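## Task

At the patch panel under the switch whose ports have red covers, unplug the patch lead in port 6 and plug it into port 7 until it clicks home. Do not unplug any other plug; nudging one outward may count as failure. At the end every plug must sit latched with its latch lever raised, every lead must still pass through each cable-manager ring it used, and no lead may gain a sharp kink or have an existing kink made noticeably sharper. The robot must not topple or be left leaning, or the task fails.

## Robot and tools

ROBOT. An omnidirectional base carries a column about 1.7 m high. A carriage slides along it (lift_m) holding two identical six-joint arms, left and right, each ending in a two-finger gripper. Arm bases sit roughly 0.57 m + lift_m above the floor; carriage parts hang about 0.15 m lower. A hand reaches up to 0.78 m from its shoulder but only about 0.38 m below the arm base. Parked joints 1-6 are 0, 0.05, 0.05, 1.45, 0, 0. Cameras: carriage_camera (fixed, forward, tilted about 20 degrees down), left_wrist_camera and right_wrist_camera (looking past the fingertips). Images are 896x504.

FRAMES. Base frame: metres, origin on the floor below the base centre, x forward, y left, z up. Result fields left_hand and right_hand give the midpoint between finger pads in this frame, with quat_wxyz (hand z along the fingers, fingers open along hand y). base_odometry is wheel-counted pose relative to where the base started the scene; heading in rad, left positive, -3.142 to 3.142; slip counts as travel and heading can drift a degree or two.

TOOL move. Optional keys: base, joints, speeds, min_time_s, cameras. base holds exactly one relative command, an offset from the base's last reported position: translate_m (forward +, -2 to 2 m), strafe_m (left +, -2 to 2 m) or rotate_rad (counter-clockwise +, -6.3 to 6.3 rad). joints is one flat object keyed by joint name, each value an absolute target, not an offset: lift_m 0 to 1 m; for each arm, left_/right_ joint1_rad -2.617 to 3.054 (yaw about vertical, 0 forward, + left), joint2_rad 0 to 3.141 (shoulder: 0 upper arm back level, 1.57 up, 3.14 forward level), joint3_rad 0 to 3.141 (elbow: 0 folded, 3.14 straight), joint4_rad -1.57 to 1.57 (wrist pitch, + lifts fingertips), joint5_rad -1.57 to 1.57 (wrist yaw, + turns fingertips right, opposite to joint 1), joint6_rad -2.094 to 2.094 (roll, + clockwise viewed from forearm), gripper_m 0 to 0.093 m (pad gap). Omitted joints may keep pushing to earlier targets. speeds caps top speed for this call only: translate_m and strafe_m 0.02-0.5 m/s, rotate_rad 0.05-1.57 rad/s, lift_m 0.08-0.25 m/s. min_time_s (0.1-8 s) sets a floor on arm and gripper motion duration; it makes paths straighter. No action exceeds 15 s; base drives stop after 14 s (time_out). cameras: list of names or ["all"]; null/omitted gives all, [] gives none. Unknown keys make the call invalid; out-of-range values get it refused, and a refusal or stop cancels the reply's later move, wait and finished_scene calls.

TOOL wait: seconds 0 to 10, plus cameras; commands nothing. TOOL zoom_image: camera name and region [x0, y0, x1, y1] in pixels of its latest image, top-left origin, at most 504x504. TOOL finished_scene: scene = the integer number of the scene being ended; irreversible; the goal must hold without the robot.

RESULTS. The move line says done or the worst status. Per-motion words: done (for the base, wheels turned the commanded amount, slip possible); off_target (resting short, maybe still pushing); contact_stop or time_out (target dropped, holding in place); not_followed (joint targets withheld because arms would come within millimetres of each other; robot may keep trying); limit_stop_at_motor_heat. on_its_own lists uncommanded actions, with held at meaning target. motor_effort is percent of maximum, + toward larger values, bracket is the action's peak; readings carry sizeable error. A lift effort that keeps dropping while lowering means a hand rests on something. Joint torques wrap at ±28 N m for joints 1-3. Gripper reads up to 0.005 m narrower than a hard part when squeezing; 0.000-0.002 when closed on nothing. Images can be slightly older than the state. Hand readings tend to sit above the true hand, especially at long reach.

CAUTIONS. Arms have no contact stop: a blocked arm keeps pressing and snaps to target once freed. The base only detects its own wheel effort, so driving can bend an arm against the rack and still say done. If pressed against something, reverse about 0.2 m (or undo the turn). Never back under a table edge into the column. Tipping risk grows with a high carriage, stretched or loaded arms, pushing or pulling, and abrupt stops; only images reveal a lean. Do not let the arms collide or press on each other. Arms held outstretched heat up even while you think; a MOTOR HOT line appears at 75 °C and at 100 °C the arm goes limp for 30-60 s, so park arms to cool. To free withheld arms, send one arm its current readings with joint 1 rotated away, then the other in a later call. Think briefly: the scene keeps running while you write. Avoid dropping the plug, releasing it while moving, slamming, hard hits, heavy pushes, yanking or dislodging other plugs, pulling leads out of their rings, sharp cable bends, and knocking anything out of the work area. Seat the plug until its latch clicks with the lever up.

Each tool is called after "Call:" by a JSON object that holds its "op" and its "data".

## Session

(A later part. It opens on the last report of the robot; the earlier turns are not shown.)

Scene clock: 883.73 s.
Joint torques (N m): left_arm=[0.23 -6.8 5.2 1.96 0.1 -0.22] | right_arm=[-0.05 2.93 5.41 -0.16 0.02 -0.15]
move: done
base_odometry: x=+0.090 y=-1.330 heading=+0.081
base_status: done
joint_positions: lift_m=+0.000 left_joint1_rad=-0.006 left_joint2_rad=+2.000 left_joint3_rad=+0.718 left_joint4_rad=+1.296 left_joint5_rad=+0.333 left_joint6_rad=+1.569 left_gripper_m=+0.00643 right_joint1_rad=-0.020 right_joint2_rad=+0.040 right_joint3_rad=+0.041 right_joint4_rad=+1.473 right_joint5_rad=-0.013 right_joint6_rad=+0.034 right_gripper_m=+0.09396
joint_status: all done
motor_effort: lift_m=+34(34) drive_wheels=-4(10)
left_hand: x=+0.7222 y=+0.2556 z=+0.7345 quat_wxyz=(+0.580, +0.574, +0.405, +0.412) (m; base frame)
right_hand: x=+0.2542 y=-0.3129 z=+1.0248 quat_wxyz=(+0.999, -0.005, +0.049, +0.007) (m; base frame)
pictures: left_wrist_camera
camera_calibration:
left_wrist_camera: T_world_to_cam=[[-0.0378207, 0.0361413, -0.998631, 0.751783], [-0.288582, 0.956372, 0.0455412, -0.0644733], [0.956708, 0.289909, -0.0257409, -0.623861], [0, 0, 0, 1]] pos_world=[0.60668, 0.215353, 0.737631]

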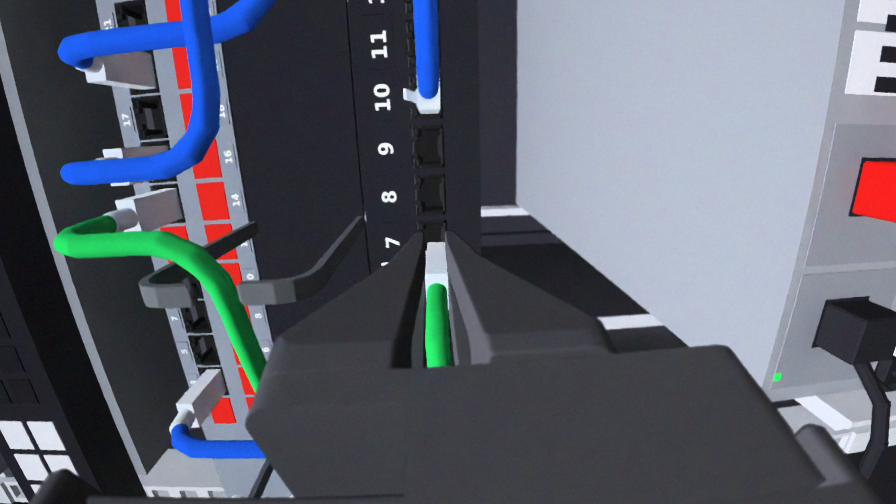

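Call:
{"op": "move", "data": {"base": {"strafe_m": -0.0056}, "joints": {"left_joint4_rad": 1.296, "left_joint5_rad": 0.345}, "speeds": {"strafe_m": 0.02}, "cameras": ["left_wrist_camera"]}}

Call:
{"op": "zoom_image", "data": {"camera": "left_wrist_camera", "region": [370, 150, 530, 310]}}

Scene clock: 909.40 s.
Joint torques (N m): left_arm=[-0.05 -6.82 5.19 1.96 0.11 -0.23] | right_arm=[-0.05 2.96 5.35 -0.14 0.03 -0.17]
move: done
base_odometry: x=+0.090 y=-1.335 heading=+0.082
base_status: done
joint_positions: lift_m=+0.000 left_joint1_rad=-0.005 left_joint2_rad=+2.000 left_joint3_rad=+0.718 left_joint4_rad=+1.292 left_joint5_rad=+0.335 left_joint6_rad=+1.569 left_gripper_m=+0.00643 right_joint1_rad=-0.020 right_joint2_rad=+0.040 right_joint3_rad=+0.041 right_joint4_rad=+1.473 right_joint5_rad=-0.012 right_joint6_rad=+0.034 right_gripper_m=+0.09396
joint_status: all done
motor_effort: lift_m=+34(34) drive_wheels=+9(12)
left_hand: x=+0.7222 y=+0.2557 z=+0.7335 quat_wxyz=(+0.580, +0.575, +0.406, +0.410) (m; base frame)
right_hand: x=+0.2542 y=-0.3130 z=+1.0248 quat_wxyz=(+0.999, -0.005, +0.049, +0.007) (m; base frame)
pictures: left_wrist_camera
camera_calibration:
left_wrist_camera: T_world_to_cam=[[-0.0419693, 0.03623, -0.998462, 0.753636], [-0.287293, 0.956699, 0.0467906, -0.0664381], [0.956923, 0.288815, -0.0297433, -0.620794], [0, 0, 0, 1]] pos_world=[0.606595, 0.215552, 0.737121]

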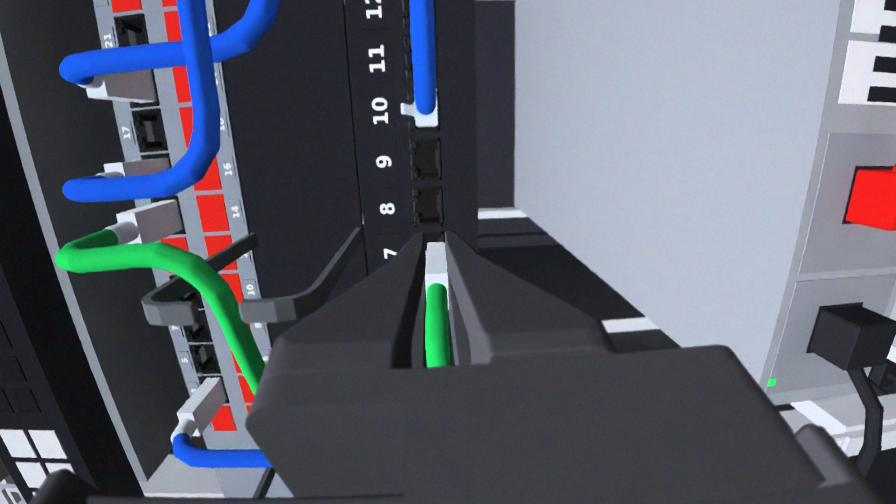

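Scaled by 3.150 from the camera's 896x504 image, which has a finer 1280x720 frame.

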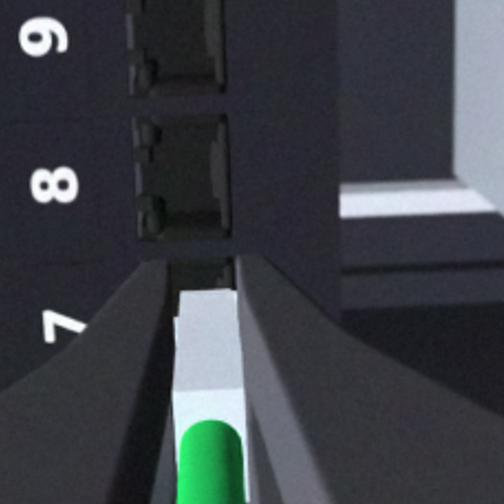

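Call:
{"op": "move", "data": {"base": {"translate_m": 0.0055}, "joints": {"lift_m": 0.0006}, "speeds": {"translate_m": 0.02}, "cameras": ["left_wrist_camera"]}}

Call:
{"op": "zoom_image", "data": {"camera": "left_wrist_camera", "region": [370, 150, 530, 310]}}

Scene clock: 928.23 s.
Joint torques (N m): left_arm=[-0.05 -6.87 5.19 1.98 0.09 -0.23] | right_arm=[-0.01 2.84 5.44 -0.21 0 -0.2]
move: done
base_odometry: x=+0.096 y=-1.335 heading=+0.082
base_status: done
joint_positions: lift_m=+0.000 left_joint1_rad=-0.004 left_joint2_rad=+2.000 left_joint3_rad=+0.718 left_joint4_rad=+1.289 left_joint5_rad=+0.336 left_joint6_rad=+1.569 left_gripper_m=+0.00643 right_joint1_rad=-0.020 right_joint2_rad=+0.040 right_joint3_rad=+0.041 right_joint4_rad=+1.473 right_joint5_rad=-0.013 right_joint6_rad=+0.034 right_gripper_m=+0.09396
joint_status: all done
motor_effort: lift_m=+40(42) drive_wheels=+2(15)
left_hand: x=+0.7222 y=+0.2557 z=+0.7330 quat_wxyz=(+0.579, +0.576, +0.407, +0.409) (m; base frame)
right_hand: x=+0.2541 y=-0.3129 z=+1.0248 quat_wxyz=(+0.999, -0.005, +0.049, +0.007) (m; base frame)
pictures: left_wrist_camera
camera_calibration:
left_wrist_camera: T_world_to_cam=[[-0.0442406, 0.036263, -0.998363, 0.754654], [-0.286821, 0.956808, 0.0474636, -0.067342], [0.956962, 0.288451, -0.0319288, -0.619146], [0, 0, 0, 1]] pos_world=[0.606571, 0.21566, 0.736846]

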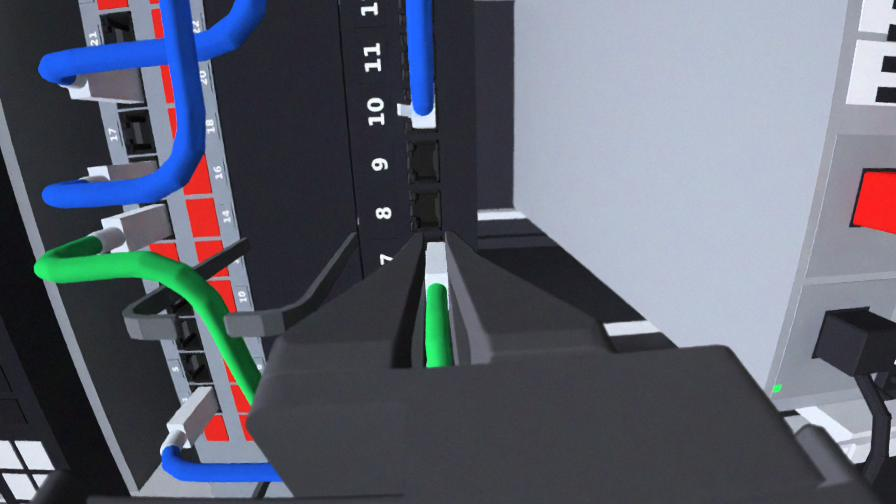

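Scaled by 3.150 from the camera's 896x504 image, which has a finer 1280x720 frame.

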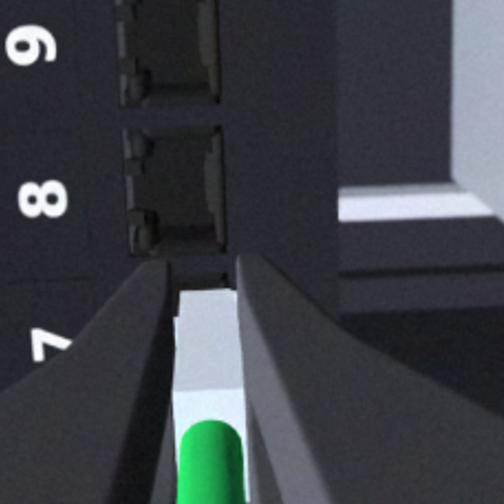

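Call:
{"op": "move", "data": {"joints": {"lift_m": 0.0018, "left_joint4_rad": 1.298}, "cameras": ["left_wrist_camera"]}}

Call:
{"op": "zoom_image", "data": {"camera": "left_wrist_camera", "region": [370, 150, 530, 310]}}

Scene clock: 946.43 s.
Joint torques (N m): left_arm=[-0.02 -6.65 5.15 2.02 0.09 -0.22] | right_arm=[-0.2 3.03 5.53 -0.18 0 -0.16]
move: done
base_odometry: x=+0.096 y=-1.335 heading=+0.082
base_status: not commanded
joint_positions: lift_m=+0.001 left_joint1_rad=-0.004 left_joint2_rad=+2.000 left_joint3_rad=+0.718 left_joint4_rad=+1.289 left_joint5_rad=+0.336 left_joint6_rad=+1.569 left_gripper_m=+0.00643 right_joint1_rad=-0.020 right_joint2_rad=+0.040 right_joint3_rad=+0.041 right_joint4_rad=+1.473 right_joint5_rad=-0.013 right_joint6_rad=+0.034 right_gripper_m=+0.09396
joint_status: all done
motor_effort: lift_m=+44(48) drive_wheels=+2(3)
left_hand: x=+0.7222 y=+0.2557 z=+0.7339 quat_wxyz=(+0.579, +0.576, +0.407, +0.409) (m; base frame)
right_hand: x=+0.2541 y=-0.3129 z=+1.0257 quat_wxyz=(+0.999, -0.005, +0.049, +0.007) (m; base frame)
pictures: left_wrist_camera
camera_calibration:
left_wrist_camera: T_world_to_cam=[[-0.0442406, 0.036263, -0.998363, 0.755536], [-0.286821, 0.956808, 0.0474636, -0.0673839], [0.956962, 0.288451, -0.0319288, -0.619118], [0, 0, 0, 1]] pos_world=[0.606571, 0.21566, 0.737729]

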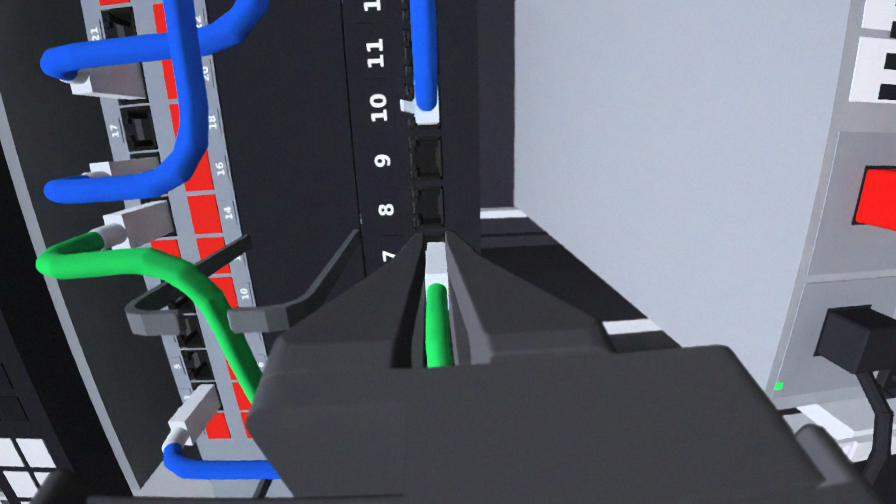

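Scaled by 3.150 from the camera's 896x504 image, which has a finer 1280x720 frame.

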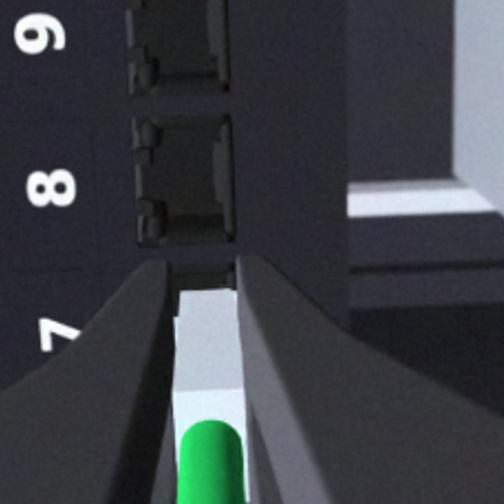

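Call:
{"op": "move", "data": {"base": {"strafe_m": -0.0016}, "speeds": {"strafe_m": 0.02}, "cameras": []}}

Call:
{"op": "wait", "data": {"seconds": 0.3, "cameras": ["left_wrist_camera"]}}

Call:
{"op": "zoom_image", "data": {"camera": "left_wrist_camera", "region": [370, 150, 530, 310]}}

Scene clock: 955.27 s.
Joint torques (N m): left_arm=[0.13 -6.65 5.18 2.03 0.06 -0.23] | right_arm=[-0.06 2.99 5.33 -0.18 0.05 -0.13]
move: done
base_odometry: x=+0.096 y=-1.336 heading=+0.083
base_status: done
joint_positions: lift_m=+0.001 left_joint1_rad=-0.004 left_joint2_rad=+2.000 left_joint3_rad=+0.718 left_joint4_rad=+1.289 left_joint5_rad=+0.336 left_joint6_rad=+1.569 left_gripper_m=+0.00643 right_joint1_rad=-0.020 right_joint2_rad=+0.040 right_joint3_rad=+0.041 right_joint4_rad=+1.473 right_joint5_rad=-0.013 right_joint6_rad=+0.034 right_gripper_m=+0.09396
joint_status: not commanded
motor_effort: lift_m=+44(44) drive_wheels=+6(9)
left_hand: x=+0.7222 y=+0.2557 z=+0.7338 quat_wxyz=(+0.579, +0.576, +0.407, +0.409) (m; base frame)
right_hand: x=+0.2541 y=-0.3129 z=+1.0257 quat_wxyz=(+0.999, -0.005, +0.049, +0.007) (m; base frame)
pictures: none
No camera images: "cameras" was empty.

Scene clock: 955.57 s.
Joint torques (N m): left_arm=[-0.02 -6.72 5.2 2.03 0.09 -0.23] | right_arm=[0.12 2.93 5.57 -0.21 0.01 -0.11]
base_odometry: x=+0.096 y=-1.336 heading=+0.083
base_status: done
joint_positions: lift_m=+0.001 left_joint1_rad=-0.004 left_joint2_rad=+2.000 left_joint3_rad=+0.718 left_joint4_rad=+1.289 left_joint5_rad=+0.336 left_joint6_rad=+1.569 left_gripper_m=+0.00643 right_joint1_rad=-0.020 right_joint2_rad=+0.040 right_joint3_rad=+0.041 right_joint4_rad=+1.473 right_joint5_rad=-0.013 right_joint6_rad=+0.034 right_gripper_m=+0.09396
joint_status: not commanded
motor_effort: lift_m=+44(44) drive_wheels=+8(9)
left_hand: x=+0.7222 y=+0.2557 z=+0.7338 quat_wxyz=(+0.579, +0.576, +0.407, +0.409) (m; base frame)
right_hand: x=+0.2541 y=-0.3129 z=+1.0257 quat_wxyz=(+0.999, -0.005, +0.049, +0.007) (m; base frame)
wait: 0.30 s; at rest by 0.27 s
pictures: left_wrist_camera
camera_calibration:
left_wrist_camera: T_world_to_cam=[[-0.0446214, 0.0362647, -0.998346, 0.755708], [-0.286802, 0.956808, 0.0475746, -0.067474], [0.95695, 0.288451, -0.0322933, -0.618845], [0, 0, 0, 1]] pos_world=[0.606573, 0.21566, 0.737683]

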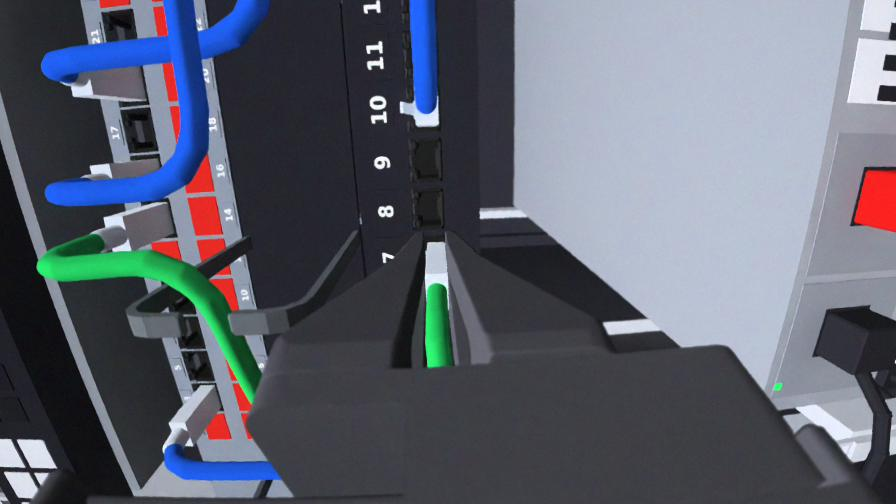

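Scaled by 3.150 from the camera's 896x504 image, which has a finer 1280x720 frame.

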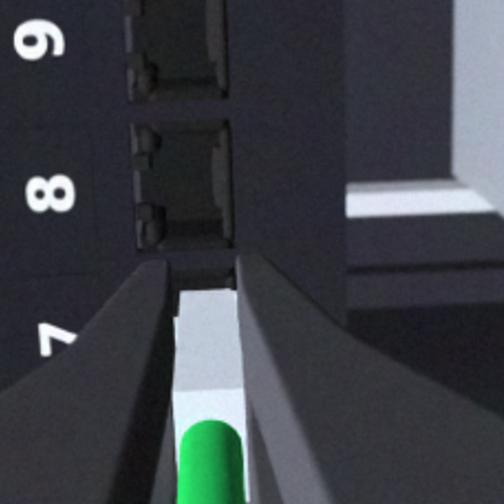

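Call:
{"op": "move", "data": {"base": {"translate_m": 0.005}, "speeds": {"translate_m": 0.02}, "cameras": []}}

Call:
{"op": "wait", "data": {"seconds": 0.3, "cameras": ["left_wrist_camera"]}}

Call:
{"op": "zoom_image", "data": {"camera": "left_wrist_camera", "region": [370, 150, 530, 310]}}

Scene clock: 962.60 s.
Joint torques (N m): left_arm=[-0.2 -6.65 6.16 1.85 0.02 -0.22] | right_arm=[-0.03 2.93 5.52 -0.19 0.05 -0.11]
move: done
base_odometry: x=+0.101 y=-1.335 heading=+0.084
base_status: done
joint_positions: lift_m=+0.001 left_joint1_rad=-0.002 left_joint2_rad=+2.000 left_joint3_rad=+0.706 left_joint4_rad=+1.304 left_joint5_rad=+0.341 left_joint6_rad=+1.569 left_gripper_m=+0.00643 right_joint1_rad=-0.020 right_joint2_rad=+0.040 right_joint3_rad=+0.041 right_joint4_rad=+1.473 right_joint5_rad=-0.013 right_joint6_rad=+0.034 right_gripper_m=+0.09396
joint_status: not commanded
motor_effort: lift_m=+44(44) drive_wheels=+5(13)
left_hand: x=+0.7194 y=+0.2560 z=+0.7331 quat_wxyz=(+0.580, +0.576, +0.405, +0.409) (m; base frame)
right_hand: x=+0.2541 y=-0.3129 z=+1.0257 quat_wxyz=(+0.999, -0.005, +0.049, +0.007) (m; base frame)
pictures: none
No camera images: "cameras" was empty.

Scene clock: 962.90 s.
Joint torques (N m): left_arm=[-0.12 -6.74 6.11 1.85 0.02 -0.23] | right_arm=[-0.12 2.93 5.46 -0.2 0.08 -0.12]
base_odometry: x=+0.101 y=-1.335 heading=+0.084
base_status: done
joint_positions: lift_m=+0.001 left_joint1_rad=-0.002 left_joint2_rad=+2.000 left_joint3_rad=+0.706 left_joint4_rad=+1.304 left_joint5_rad=+0.341 left_joint6_rad=+1.569 left_gripper_m=+0.00643 right_joint1_rad=-0.020 right_joint2_rad=+0.040 right_joint3_rad=+0.041 right_joint4_rad=+1.473 right_joint5_rad=-0.013 right_joint6_rad=+0.034 right_gripper_m=+0.09396
joint_status: not commanded
motor_effort: lift_m=+44(44) drive_wheels=+4(13)
left_hand: x=+0.7194 y=+0.2560 z=+0.7331 quat_wxyz=(+0.580, +0.576, +0.405, +0.409) (m; base frame)
right_hand: x=+0.2541 y=-0.3129 z=+1.0257 quat_wxyz=(+0.999, -0.005, +0.049, +0.007) (m; base frame)
wait: 0.30 s; at rest by 0.27 s
pictures: left_wrist_camera
camera_calibration:
left_wrist_camera: T_world_to_cam=[[-0.0410826, 0.0364269, -0.998492, 0.752416], [-0.284043, 0.957677, 0.0466247, -0.0700037], [0.957931, 0.28553, -0.028997, -0.618673], [0, 0, 0, 1]] pos_world=[0.603674, 0.216283, 0.736605]

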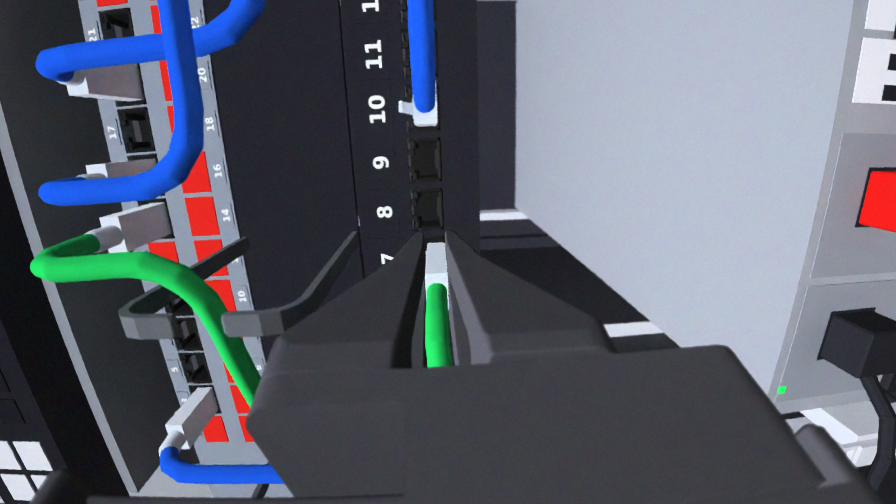

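Scaled by 3.150 from the camera's 896x504 image, which has a finer 1280x720 frame.

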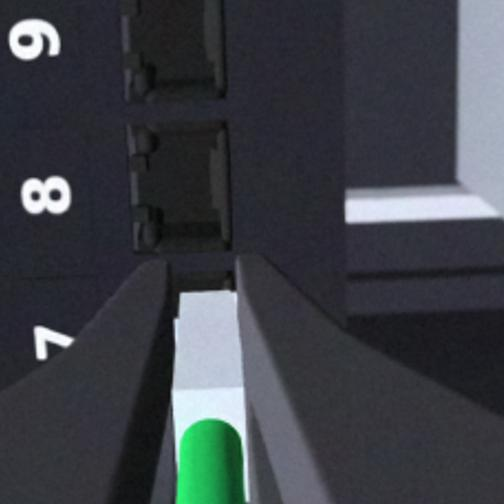

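Call:
{"op": "move", "data": {"base": {"translate_m": -0.004}, "speeds": {"translate_m": 0.02}, "cameras": []}}

Call:
{"op": "move", "data": {"joints": {"lift_m": 0.003}, "cameras": []}}

Call:
{"op": "wait", "data": {"seconds": 0.3, "cameras": ["left_wrist_camera"]}}

Call:
{"op": "zoom_image", "data": {"camera": "left_wrist_camera", "region": [370, 150, 530, 310]}}

Scene clock: 989.20 s.
Joint torques (N m): left_arm=[-0.23 -6.75 6.16 1.95 0.03 -0.22] | right_arm=[-0.18 2.91 5.61 -0.17 0.04 -0.14]
move: done
base_odometry: x=+0.097 y=-1.336 heading=+0.084
base_status: done
joint_positions: lift_m=+0.001 left_joint1_rad=-0.002 left_joint2_rad=+2.000 left_joint3_rad=+0.706 left_joint4_rad=+1.297 left_joint5_rad=+0.341 left_joint6_rad=+1.569 left_gripper_m=+0.00643 right_joint1_rad=-0.020 right_joint2_rad=+0.040 right_joint3_rad=+0.041 right_joint4_rad=+1.473 right_joint5_rad=-0.013 right_joint6_rad=+0.034 right_gripper_m=+0.09396
joint_status: not commanded
motor_effort: lift_m=+44(44) drive_wheels=+4(6)
left_hand: x=+0.7194 y=+0.2560 z=+0.7313 quat_wxyz=(+0.579, +0.577, +0.407, +0.407) (m; base frame)
right_hand: x=+0.2541 y=-0.3129 z=+1.0257 quat_wxyz=(+0.999, -0.005, +0.049, +0.007) (m; base frame)
pictures: none
No camera images: "cameras" was empty.

Scene clock: 989.53 s.
Joint torques (N m): left_arm=[-0.18 -6.72 6.19 1.98 0.03 -0.22] | right_arm=[-0.02 2.95 5.53 -0.18 0.02 -0.12]
move: done
base_odometry: x=+0.097 y=-1.336 heading=+0.084
base_status: not commanded
joint_positions: lift_m=+0.003 left_joint1_rad=-0.002 left_joint2_rad=+2.000 left_joint3_rad=+0.706 left_joint4_rad=+1.294 left_joint5_rad=+0.341 left_joint6_rad=+1.569 left_gripper_m=+0.00643 right_joint1_rad=-0.020 right_joint2_rad=+0.040 right_joint3_rad=+0.041 right_joint4_rad=+1.473 right_joint5_rad=-0.013 right_joint6_rad=+0.034 right_gripper_m=+0.09396
joint_status: all done
motor_effort: lift_m=+45(50) drive_wheels=+3(6)
left_hand: x=+0.7194 y=+0.2560 z=+0.7318 quat_wxyz=(+0.578, +0.578, +0.408, +0.406) (m; base frame)
right_hand: x=+0.2540 y=-0.3129 z=+1.0269 quat_wxyz=(+0.999, -0.005, +0.049, +0.007) (m; base frame)
pictures: none
No camera images: "cameras" was empty.

Scene clock: 989.83 s.
Joint torques (N m): left_arm=[-0.21 -6.69 6.15 1.98 0.03 -0.23] | right_arm=[-0.05 3.02 5.68 -0.16 0.03 -0.08]
base_odometry: x=+0.097 y=-1.336 heading=+0.084
base_status: not commanded
joint_positions: lift_m=+0.003 left_joint1_rad=-0.002 left_joint2_rad=+2.000 left_joint3_rad=+0.706 left_joint4_rad=+1.294 left_joint5_rad=+0.341 left_joint6_rad=+1.569 left_gripper_m=+0.00643 right_joint1_rad=-0.020 right_joint2_rad=+0.040 right_joint3_rad=+0.041 right_joint4_rad=+1.473 right_joint5_rad=-0.013 right_joint6_rad=+0.034 right_gripper_m=+0.09396
joint_status: all done
motor_effort: lift_m=+44(50) drive_wheels=+5(6)
left_hand: x=+0.7194 y=+0.2560 z=+0.7318 quat_wxyz=(+0.578, +0.578, +0.408, +0.406) (m; base frame)
right_hand: x=+0.2540 y=-0.3129 z=+1.0269 quat_wxyz=(+0.999, -0.005, +0.049, +0.007) (m; base frame)
wait: 0.30 s; at rest by 0.27 s
pictures: left_wrist_camera
camera_calibration:
left_wrist_camera: T_world_to_cam=[[-0.0517452, 0.0364501, -0.997995, 0.758377], [-0.283529, 0.957676, 0.0496782, -0.072542], [0.957567, 0.285531, -0.0392205, -0.61098], [0, 0, 0, 1]] pos_world=[0.603729, 0.216282, 0.736497]

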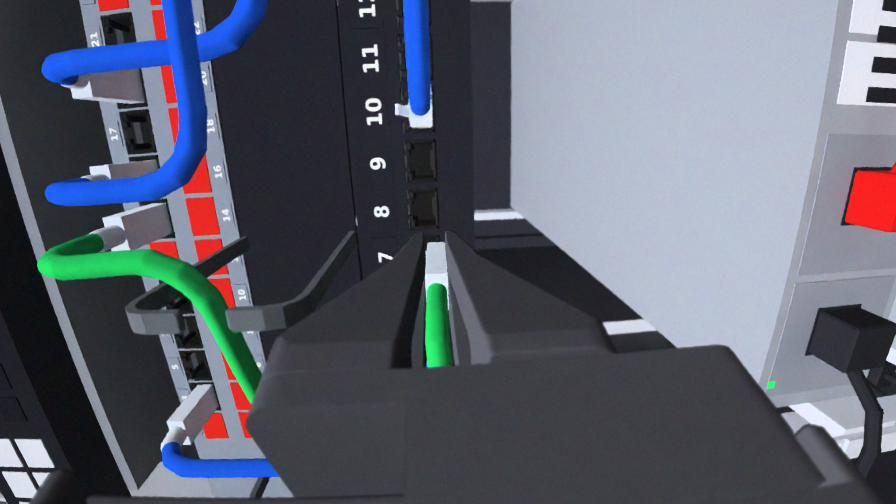

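Scaled by 3.150 from the camera's 896x504 image, which has a finer 1280x720 frame.

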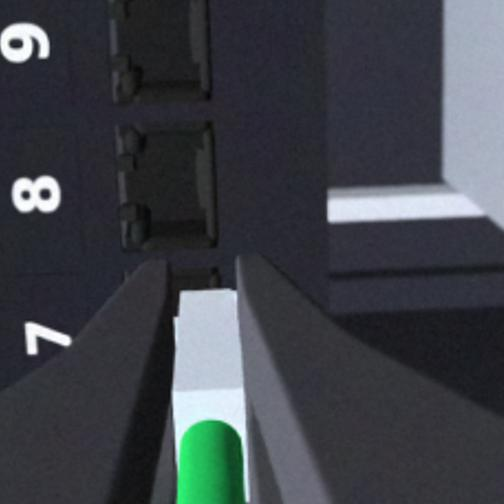

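Call:
{"op": "move", "data": {"joints": {"left_joint4_rad": 1.311}, "cameras": []}}

Call:
{"op": "wait", "data": {"seconds": 0.3, "cameras": ["left_wrist_camera"]}}

Call:
{"op": "zoom_image", "data": {"camera": "left_wrist_camera", "region": [370, 150, 530, 310]}}

Scene clock: 996.03 s.
Joint torques (N m): left_arm=[-0.24 -6.78 6.15 2.11 0.03 -0.23] | right_arm=[0.02 3.11 5.42 -0.17 0 -0.15]
move: done
base_odometry: x=+0.097 y=-1.336 heading=+0.084
base_status: not commanded
joint_positions: lift_m=+0.003 left_joint1_rad=-0.002 left_joint2_rad=+2.000 left_joint3_rad=+0.706 left_joint4_rad=+1.294 left_joint5_rad=+0.341 left_joint6_rad=+1.569 left_gripper_m=+0.00643 right_joint1_rad=-0.020 right_joint2_rad=+0.040 right_joint3_rad=+0.041 right_joint4_rad=+1.473 right_joint5_rad=-0.013 right_joint6_rad=+0.034 right_gripper_m=+0.09396
joint_status: all done
motor_effort: lift_m=+44(45) drive_wheels=+4(5)
left_hand: x=+0.7194 y=+0.2560 z=+0.7318 quat_wxyz=(+0.578, +0.578, +0.408, +0.406) (m; base frame)
right_hand: x=+0.2540 y=-0.3129 z=+1.0269 quat_wxyz=(+0.999, -0.005, +0.049, +0.007) (m; base frame)
pictures: none
No camera images: "cameras" was empty.

Scene clock: 996.33 s.
Joint torques (N m): left_arm=[-0.23 -6.69 6.16 2.1 0.03 -0.23] | right_arm=[0.02 2.95 5.38 -0.14 0.05 -0.15]
base_odometry: x=+0.097 y=-1.336 heading=+0.084
base_status: not commanded
joint_positions: lift_m=+0.003 left_joint1_rad=-0.002 left_joint2_rad=+2.000 left_joint3_rad=+0.706 left_joint4_rad=+1.294 left_joint5_rad=+0.341 left_joint6_rad=+1.569 left_gripper_m=+0.00643 right_joint1_rad=-0.020 right_joint2_rad=+0.040 right_joint3_rad=+0.041 right_joint4_rad=+1.473 right_joint5_rad=-0.013 right_joint6_rad=+0.034 right_gripper_m=+0.09396
joint_status: all done
motor_effort: lift_m=+44(45) drive_wheels=+4(5)
left_hand: x=+0.7194 y=+0.2560 z=+0.7318 quat_wxyz=(+0.578, +0.578, +0.408, +0.406) (m; base frame)
right_hand: x=+0.2540 y=-0.3129 z=+1.0269 quat_wxyz=(+0.999, -0.005, +0.049, +0.007) (m; base frame)
wait: 0.30 s; at rest by 0.27 s
pictures: left_wrist_camera
camera_calibration:
left_wrist_camera: T_world_to_cam=[[-0.0517452, 0.0364501, -0.997995, 0.758377], [-0.283529, 0.957676, 0.0496782, -0.072542], [0.957567, 0.285531, -0.0392205, -0.61098], [0, 0, 0, 1]] pos_world=[0.603729, 0.216282, 0.736497]

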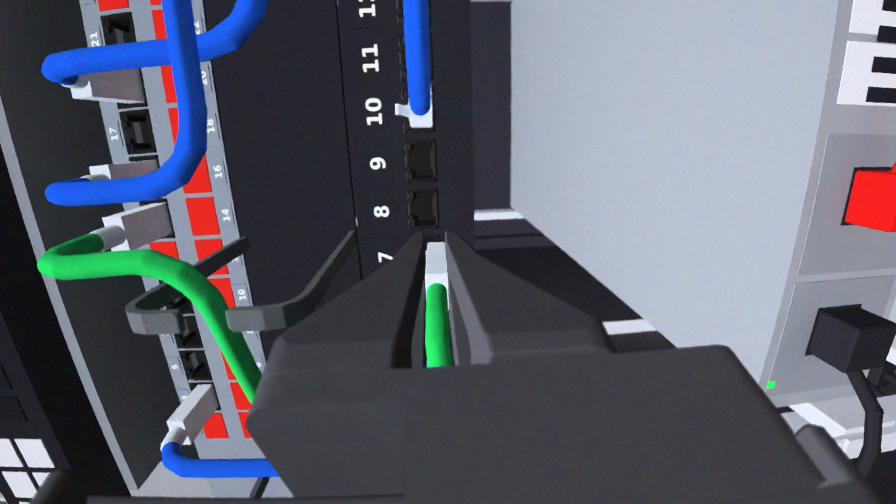

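Scaled by 3.150 from the camera's 896x504 image, which has a finer 1280x720 frame.

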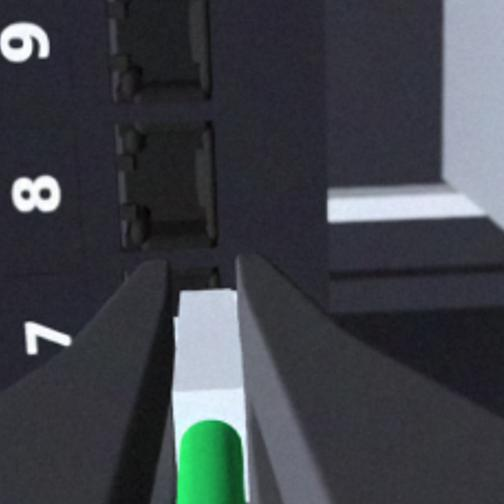

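Call:
{"op": "move", "data": {"joints": {"left_joint4_rad": 1.322}, "cameras": []}}

Call:
{"op": "wait", "data": {"seconds": 0.3, "cameras": ["left_wrist_camera"]}}

Call:
{"op": "zoom_image", "data": {"camera": "left_wrist_camera", "region": [370, 150, 530, 310]}}

Scene clock: 1003.33 s.
Joint torques (N m): left_arm=[-0.2 -6.71 6.19 2.11 0.03 -0.22] | right_arm=[-0.06 2.82 5.42 -0.17 0.05 -0.15]
move: done
base_odometry: x=+0.097 y=-1.336 heading=+0.084
base_status: not commanded
joint_positions: lift_m=+0.003 left_joint1_rad=-0.002 left_joint2_rad=+2.000 left_joint3_rad=+0.706 left_joint4_rad=+1.301 left_joint5_rad=+0.341 left_joint6_rad=+1.569 left_gripper_m=+0.00643 right_joint1_rad=-0.020 right_joint2_rad=+0.040 right_joint3_rad=+0.041 right_joint4_rad=+1.473 right_joint5_rad=-0.013 right_joint6_rad=+0.034 right_gripper_m=+0.09396
joint_status: all done
motor_effort: lift_m=+44(45) drive_wheels=+3(6)
left_hand: x=+0.7194 y=+0.2560 z=+0.7336 quat_wxyz=(+0.580, +0.576, +0.406, +0.409) (m; base frame)
right_hand: x=+0.2540 y=-0.3129 z=+1.0269 quat_wxyz=(+0.999, -0.005, +0.049, +0.007) (m; base frame)
pictures: none
No camera images: "cameras" was empty.

Scene clock: 1003.63 s.
Joint torques (N m): left_arm=[-0.16 -6.75 6.16 2.12 0.02 -0.23] | right_arm=[-0.06 2.86 5.46 -0.16 0.05 -0.08]
base_odometry: x=+0.097 y=-1.336 heading=+0.084
base_status: not commanded
joint_positions: lift_m=+0.003 left_joint1_rad=-0.002 left_joint2_rad=+2.000 left_joint3_rad=+0.706 left_joint4_rad=+1.302 left_joint5_rad=+0.341 left_joint6_rad=+1.569 left_gripper_m=+0.00643 right_joint1_rad=-0.020 right_joint2_rad=+0.040 right_joint3_rad=+0.041 right_joint4_rad=+1.473 right_joint5_rad=-0.013 right_joint6_rad=+0.034 right_gripper_m=+0.09396
joint_status: all done
motor_effort: lift_m=+44(45) drive_wheels=+5(6)
left_hand: x=+0.7194 y=+0.2560 z=+0.7338 quat_wxyz=(+0.580, +0.576, +0.405, +0.409) (m; base frame)
right_hand: x=+0.2540 y=-0.3129 z=+1.0269 quat_wxyz=(+0.999, -0.005, +0.049, +0.007) (m; base frame)
wait: 0.30 s; at rest by 0.27 s
pictures: left_wrist_camera
camera_calibration:
left_wrist_camera: T_world_to_cam=[[-0.042987, 0.036431, -0.998411, 0.754452], [-0.283954, 0.957677, 0.0471704, -0.0705012], [0.957874, 0.28553, -0.0308229, -0.617275], [0, 0, 0, 1]] pos_world=[0.603684, 0.216283, 0.737553]

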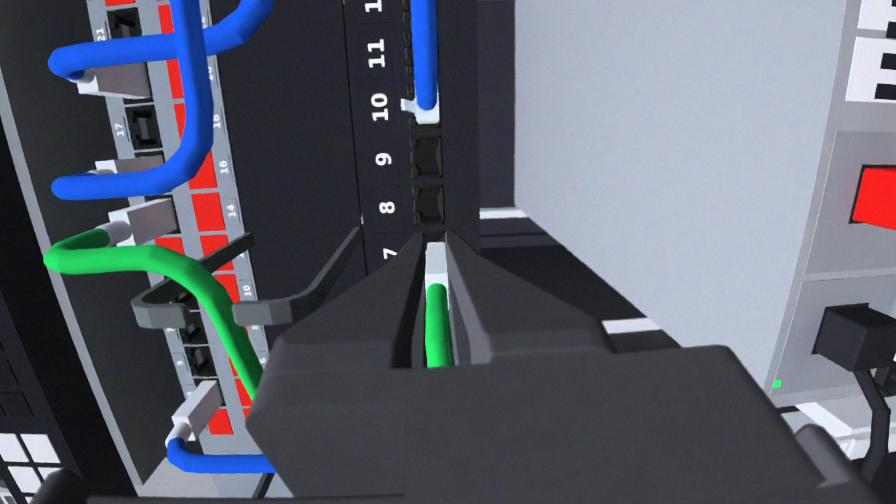

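Scaled by 3.150 from the camera's 896x504 image, which has a finer 1280x720 frame.

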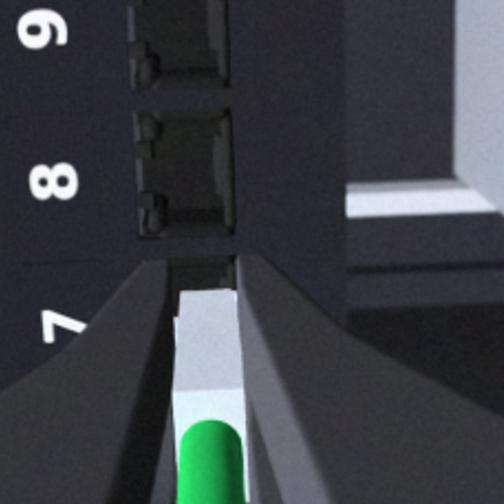

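Call:
{"op": "move", "data": {"base": {"strafe_m": -0.0014}, "joints": {"left_joint4_rad": 1.327}, "speeds": {"strafe_m": 0.02}, "cameras": []}}

Call:
{"op": "wait", "data": {"seconds": 0.4, "cameras": ["left_wrist_camera"]}}

Call:
{"op": "zoom_image", "data": {"camera": "left_wrist_camera", "region": [370, 150, 530, 310]}}

Scene clock: 1029.10 s.
Joint torques (N m): left_arm=[-0.18 -6.8 6.15 2.14 -0.02 -0.22] | right_arm=[-0.13 3.04 5.37 -0.19 0.09 -0.09]
move: done
base_odometry: x=+0.097 y=-1.337 heading=+0.085
base_status: done
joint_positions: lift_m=+0.003 left_joint1_rad=-0.003 left_joint2_rad=+2.000 left_joint3_rad=+0.706 left_joint4_rad=+1.307 left_joint5_rad=+0.341 left_joint6_rad=+1.569 left_gripper_m=+0.00643 right_joint1_rad=-0.020 right_joint2_rad=+0.040 right_joint3_rad=+0.041 right_joint4_rad=+1.473 right_joint5_rad=-0.013 right_joint6_rad=+0.034 right_gripper_m=+0.09396
joint_status: all done
motor_effort: lift_m=+44(45) drive_wheels=+8(9)
left_hand: x=+0.7194 y=+0.2557 z=+0.7349 quat_wxyz=(+0.581, +0.575, +0.404, +0.410) (m; base frame)
right_hand: x=+0.2540 y=-0.3129 z=+1.0269 quat_wxyz=(+0.999, -0.005, +0.049, +0.007) (m; base frame)
pictures: none
No camera images: "cameras" was empty.

Scene clock: 1029.50 s.
Joint torques (N m): left_arm=[-0.12 -6.68 6.17 2.14 0.04 -0.22] | right_arm=[-0.23 3.03 5.31 -0.15 0.04 -0.15]
base_odometry: x=+0.097 y=-1.337 heading=+0.085
base_status: done
joint_positions: lift_m=+0.003 left_joint1_rad=-0.003 left_joint2_rad=+2.000 left_joint3_rad=+0.706 left_joint4_rad=+1.307 left_joint5_rad=+0.341 left_joint6_rad=+1.569 left_gripper_m=+0.00643 right_joint1_rad=-0.020 right_joint2_rad=+0.040 right_joint3_rad=+0.041 right_joint4_rad=+1.473 right_joint5_rad=-0.013 right_joint6_rad=+0.034 right_gripper_m=+0.09396
joint_status: all done
motor_effort: lift_m=+44(45) drive_wheels=+8(9)
left_hand: x=+0.7194 y=+0.2557 z=+0.7350 quat_wxyz=(+0.581, +0.575, +0.404, +0.410) (m; base frame)
right_hand: x=+0.2540 y=-0.3129 z=+1.0269 quat_wxyz=(+0.999, -0.005, +0.049, +0.007) (m; base frame)
wait: 0.40 s; at rest by 0.27 s
pictures: left_wrist_camera
camera_calibration:
left_wrist_camera: T_world_to_cam=[[-0.0380213, 0.0364299, -0.998613, 0.752207], [-0.283819, 0.957786, 0.0457466, -0.0693457], [0.958124, 0.285164, -0.0260768, -0.620691], [0, 0, 0, 1]] pos_world=[0.603617, 0.216014, 0.73815]

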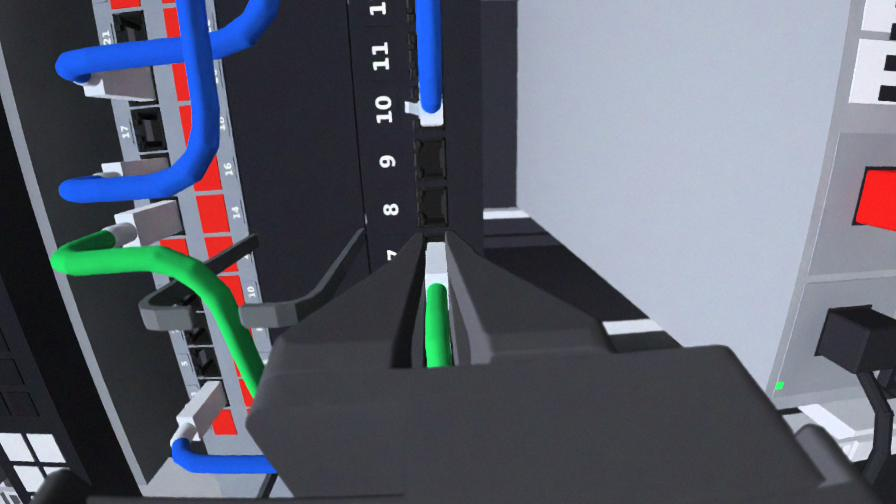

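Scaled by 3.150 from the camera's 896x504 image, which has a finer 1280x720 frame.

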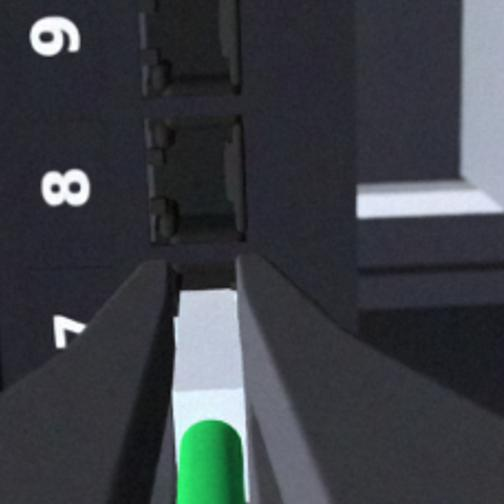

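Call:
{"op": "move", "data": {"base": {"strafe_m": -0.0014}, "joints": {"lift_m": 0.0022}, "speeds": {"strafe_m": 0.02}, "cameras": []}}

Call:
{"op": "move", "data": {"base": {"translate_m": 0.0055}, "speeds": {"translate_m": 0.02}, "cameras": []}}

Call:
{"op": "wait", "data": {"seconds": 0.4, "cameras": ["left_wrist_camera"]}}

Call:
{"op": "zoom_image", "data": {"camera": "left_wrist_camera", "region": [370, 150, 530, 310]}}

Scene clock: 1048.40 s.
Joint torques (N m): left_arm=[-0.16 -6.74 6.13 2.08 0.03 -0.22] | right_arm=[-0.09 2.91 5.38 -0.18 0.04 -0.11]
move: done
base_odometry: x=+0.097 y=-1.338 heading=+0.086
base_status: done
joint_positions: lift_m=+0.002 left_joint1_rad=-0.003 left_joint2_rad=+2.000 left_joint3_rad=+0.706 left_joint4_rad=+1.310 left_joint5_rad=+0.340 left_joint6_rad=+1.569 left_gripper_m=+0.00643 right_joint1_rad=-0.020 right_joint2_rad=+0.040 right_joint3_rad=+0.041 right_joint4_rad=+1.473 right_joint5_rad=-0.012 right_joint6_rad=+0.034 right_gripper_m=+0.09396
joint_status: all done
motor_effort: lift_m=+36(36) drive_wheels=+8(11)
left_hand: x=+0.7194 y=+0.2555 z=+0.7356 quat_wxyz=(+0.582, +0.575, +0.403, +0.411) (m; base frame)
right_hand: x=+0.2541 y=-0.3130 z=+1.0268 quat_wxyz=(+0.999, -0.005, +0.049, +0.007) (m; base frame)
pictures: none
No camera images: "cameras" was empty.

Scene clock: 1049.10 s.
Joint torques (N m): left_arm=[-0.09 -6.69 6.2 2.07 -0.08 -0.24] | right_arm=[-0.05 2.91 5.41 -0.19 0.01 -0.15]
move: done
base_odometry: x=+0.103 y=-1.337 heading=+0.086
base_status: done
joint_positions: lift_m=+0.002 left_joint1_rad=-0.003 left_joint2_rad=+2.000 left_joint3_rad=+0.705 left_joint4_rad=+1.313 left_joint5_rad=+0.350 left_joint6_rad=+1.569 left_gripper_m=+0.00643 right_joint1_rad=-0.020 right_joint2_rad=+0.040 right_joint3_rad=+0.041 right_joint4_rad=+1.473 right_joint5_rad=-0.013 right_joint6_rad=+0.034 right_gripper_m=+0.09396
joint_status: not commanded
motor_effort: lift_m=+36(36) drive_wheels=+4(12)
left_hand: x=+0.7187 y=+0.2542 z=+0.7359 quat_wxyz=(+0.584, +0.576, +0.400, +0.409) (m; base frame)
right_hand: x=+0.2540 y=-0.3129 z=+1.0268 quat_wxyz=(+0.999, -0.005, +0.049, +0.007) (m; base frame)
pictures: none
No camera images: "cameras" was empty.

Scene clock: 1049.50 s.
Joint torques (N m): left_arm=[-0.17 -6.65 6.2 2.06 -0.08 -0.22] | right_arm=[-0.13 3.14 5.53 -0.13 0.03 -0.12]
base_odometry: x=+0.103 y=-1.337 heading=+0.086
base_status: done
joint_positions: lift_m=+0.002 left_joint1_rad=-0.003 left_joint2_rad=+2.000 left_joint3_rad=+0.705 left_joint4_rad=+1.313 left_joint5_rad=+0.350 left_joint6_rad=+1.569 left_gripper_m=+0.00643 right_joint1_rad=-0.020 right_joint2_rad=+0.040 right_joint3_rad=+0.041 right_joint4_rad=+1.473 right_joint5_rad=-0.013 right_joint6_rad=+0.034 right_gripper_m=+0.09396
joint_status: not commanded
motor_effort: lift_m=+36(36) drive_wheels=+2(12)
left_hand: x=+0.7187 y=+0.2542 z=+0.7359 quat_wxyz=(+0.584, +0.576, +0.400, +0.409) (m; base frame)
right_hand: x=+0.2540 y=-0.3129 z=+1.0268 quat_wxyz=(+0.999, -0.005, +0.049, +0.007) (m; base frame)
wait: 0.40 s; at rest by 0.27 s
pictures: left_wrist_camera
camera_calibration:
left_wrist_camera: T_world_to_cam=[[-0.0331136, 0.0368799, -0.998771, 0.749579], [-0.275246, 0.960339, 0.0445864, -0.0741301], [0.960803, 0.276384, -0.0216493, -0.622508], [0, 0, 0, 1]] pos_world=[0.602525, 0.215597, 0.738486]

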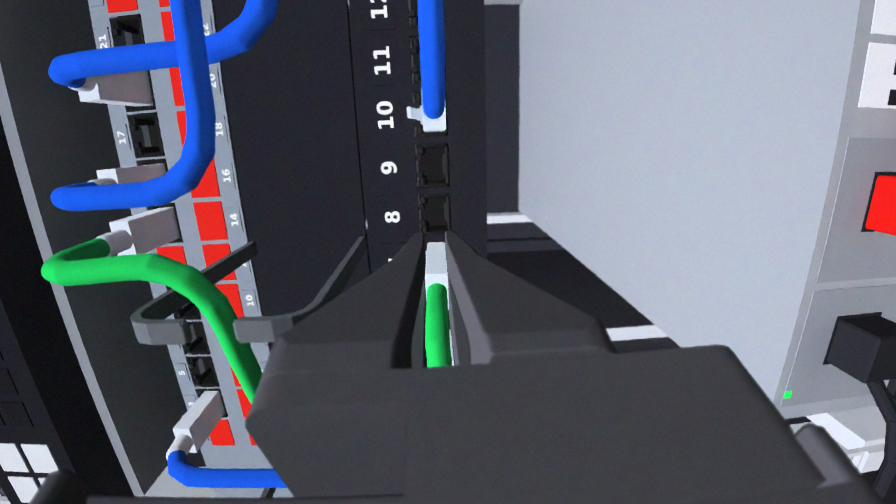

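Scaled by 3.150 from the camera's 896x504 image, which has a finer 1280x720 frame.

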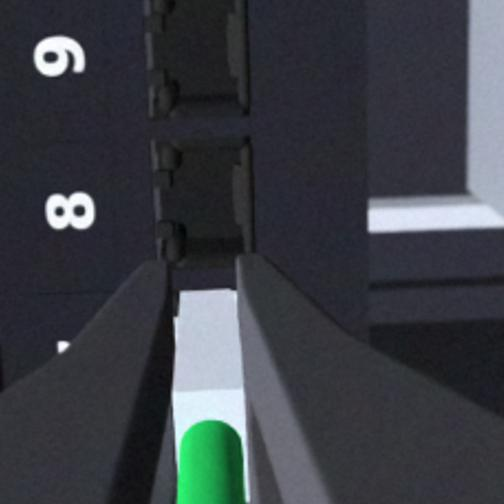

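Call:
{"op": "move", "data": {"joints": {"lift_m": 0.0006, "left_joint4_rad": 1.320}, "cameras": []}}

Call:
{"op": "wait", "data": {"seconds": 0.3, "cameras": ["left_wrist_camera"]}}

Call:
{"op": "zoom_image", "data": {"camera": "left_wrist_camera", "region": [370, 150, 530, 310]}}

Scene clock: 1068.67 s.
Joint torques (N m): left_arm=[-0.16 -6.68 6.17 1.95 -0.1 -0.23] | right_arm=[-0.2 2.86 5.56 -0.22 0.06 -0.18]
move: done
base_odometry: x=+0.103 y=-1.337 heading=+0.086
base_status: not commanded
joint_positions: lift_m=+0.001 left_joint1_rad=-0.003 left_joint2_rad=+2.000 left_joint3_rad=+0.705 left_joint4_rad=+1.316 left_joint5_rad=+0.350 left_joint6_rad=+1.569 left_gripper_m=+0.00643 right_joint1_rad=-0.020 right_joint2_rad=+0.040 right_joint3_rad=+0.041 right_joint4_rad=+1.473 right_joint5_rad=-0.013 right_joint6_rad=+0.034 right_gripper_m=+0.09396
joint_status: all done
motor_effort: lift_m=+34(35) drive_wheels=+4(5)
left_hand: x=+0.7186 y=+0.2541 z=+0.7354 quat_wxyz=(+0.585, +0.575, +0.399, +0.410) (m; base frame)
right_hand: x=+0.2540 y=-0.3129 z=+1.0254 quat_wxyz=(+0.999, -0.005, +0.049, +0.007) (m; base frame)
pictures: none
No camera images: "cameras" was empty.

Scene clock: 1068.97 s.
Joint torques (N m): left_arm=[-0.13 -6.67 6.17 1.96 -0.09 -0.21] | right_arm=[0.02 2.88 5.44 -0.2 0.04 -0.15]
base_odometry: x=+0.103 y=-1.337 heading=+0.086
base_status: not commanded
joint_positions: lift_m=+0.001 left_joint1_rad=-0.003 left_joint2_rad=+2.000 left_joint3_rad=+0.705 left_joint4_rad=+1.316 left_joint5_rad=+0.350 left_joint6_rad=+1.569 left_gripper_m=+0.00643 right_joint1_rad=-0.020 right_joint2_rad=+0.040 right_joint3_rad=+0.041 right_joint4_rad=+1.473 right_joint5_rad=-0.013 right_joint6_rad=+0.034 right_gripper_m=+0.09396
joint_status: all done
motor_effort: lift_m=+34(35) drive_wheels=+2(5)
left_hand: x=+0.7186 y=+0.2541 z=+0.7354 quat_wxyz=(+0.585, +0.575, +0.399, +0.410) (m; base frame)
right_hand: x=+0.2540 y=-0.3129 z=+1.0254 quat_wxyz=(+0.999, -0.005, +0.049, +0.007) (m; base frame)
wait: 0.30 s; at rest by 0.27 s
pictures: left_wrist_camera
camera_calibration:
left_wrist_camera: T_world_to_cam=[[-0.0292893, 0.036888, -0.99889, 0.746421], [-0.275047, 0.960445, 0.0435331, -0.0734545], [0.960984, 0.276017, -0.0179848, -0.625195], [0, 0, 0, 1]] pos_world=[0.602461, 0.21558, 0.737546]

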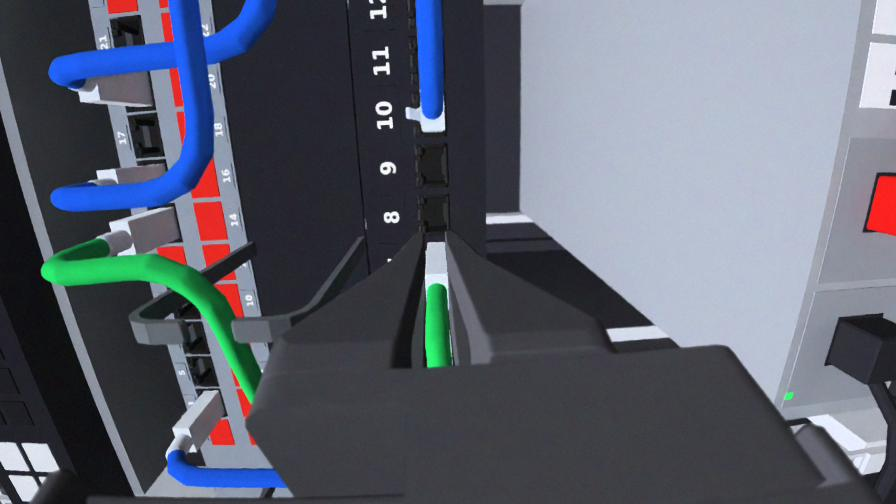

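Scaled by 3.150 from the camera's 896x504 image, which has a finer 1280x720 frame.

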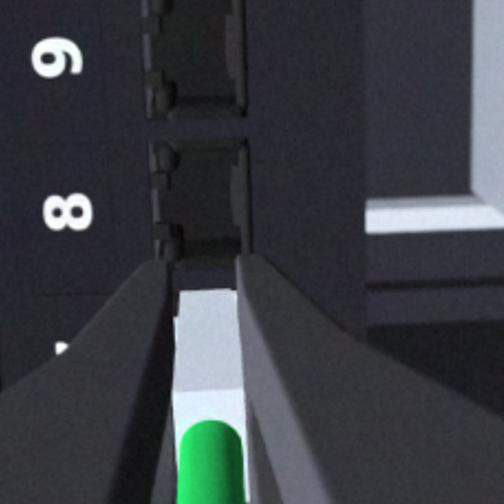

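Call:
{"op": "move", "data": {"joints": {"left_joint4_rad": 1.304}, "cameras": []}}

Call:
{"op": "wait", "data": {"seconds": 0.3, "cameras": ["left_wrist_camera"]}}

Call:
{"op": "zoom_image", "data": {"camera": "left_wrist_camera", "region": [370, 150, 530, 310]}}

Scene clock: 1078.13 s.
Joint torques (N m): left_arm=[-0.16 -6.72 6.2 1.8 -0.09 -0.22] | right_arm=[-0.2 2.84 5.5 -0.18 0.03 -0.16]
move: done
base_odometry: x=+0.103 y=-1.337 heading=+0.086
base_status: not commanded
joint_positions: lift_m=+0.001 left_joint1_rad=-0.003 left_joint2_rad=+2.000 left_joint3_rad=+0.705 left_joint4_rad=+1.316 left_joint5_rad=+0.350 left_joint6_rad=+1.569 left_gripper_m=+0.00643 right_joint1_rad=-0.020 right_joint2_rad=+0.040 right_joint3_rad=+0.041 right_joint4_rad=+1.473 right_joint5_rad=-0.013 right_joint6_rad=+0.034 right_gripper_m=+0.09396
joint_status: all done
motor_effort: lift_m=+34(34) drive_wheels=+4(5)
left_hand: x=+0.7186 y=+0.2541 z=+0.7353 quat_wxyz=(+0.585, +0.575, +0.399, +0.410) (m; base frame)
right_hand: x=+0.2540 y=-0.3129 z=+1.0254 quat_wxyz=(+0.999, -0.005, +0.049, +0.007) (m; base frame)
pictures: none
No camera images: "cameras" was empty.

Scene clock: 1078.43 s.
Joint torques (N m): left_arm=[-0.17 -6.75 6.2 1.8 -0.1 -0.23] | right_arm=[0.08 2.96 5.38 -0.21 0.03 -0.12]
base_odometry: x=+0.103 y=-1.337 heading=+0.086
base_status: not commanded
joint_positions: lift_m=+0.001 left_joint1_rad=-0.003 left_joint2_rad=+2.000 left_joint3_rad=+0.705 left_joint4_rad=+1.316 left_joint5_rad=+0.350 left_joint6_rad=+1.569 left_gripper_m=+0.00643 right_joint1_rad=-0.020 right_joint2_rad=+0.040 right_joint3_rad=+0.041 right_joint4_rad=+1.473 right_joint5_rad=-0.013 right_joint6_rad=+0.034 right_gripper_m=+0.09396
joint_status: all done
motor_effort: lift_m=+34(34) drive_wheels=+1(5)
left_hand: x=+0.7186 y=+0.2541 z=+0.7353 quat_wxyz=(+0.585, +0.575, +0.399, +0.410) (m; base frame)
right_hand: x=+0.2540 y=-0.3129 z=+1.0254 quat_wxyz=(+0.999, -0.005, +0.049, +0.007) (m; base frame)
wait: 0.30 s; at rest by 0.27 s
pictures: left_wrist_camera
camera_calibration:
left_wrist_camera: T_world_to_cam=[[-0.0296703, 0.0368891, -0.998879, 0.746596], [-0.275031, 0.960445, 0.0436391, -0.0735399], [0.960977, 0.276017, -0.018351, -0.624924], [0, 0, 0, 1]] pos_world=[0.602464, 0.21558, 0.7375]

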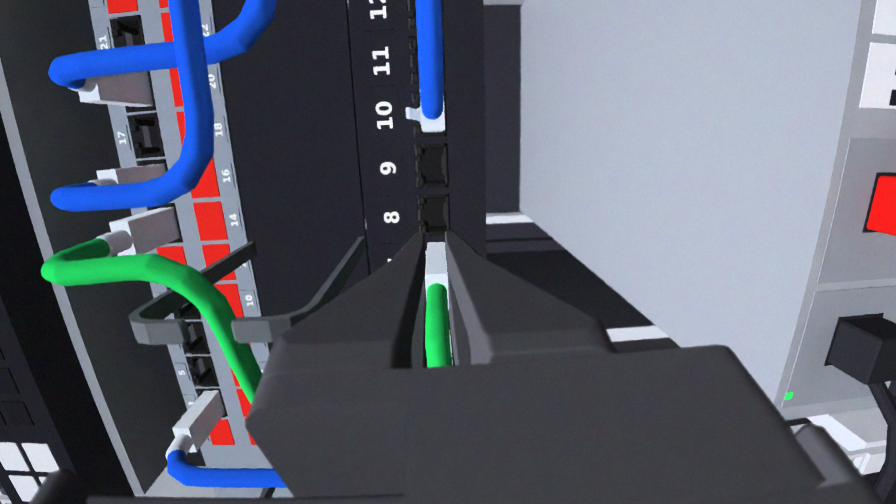

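Scaled by 3.150 from the camera's 896x504 image, which has a finer 1280x720 frame.

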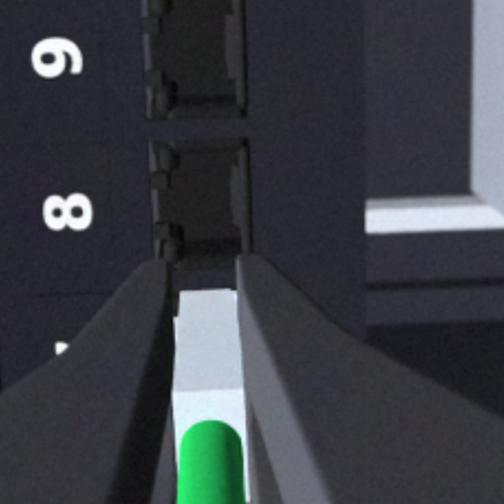

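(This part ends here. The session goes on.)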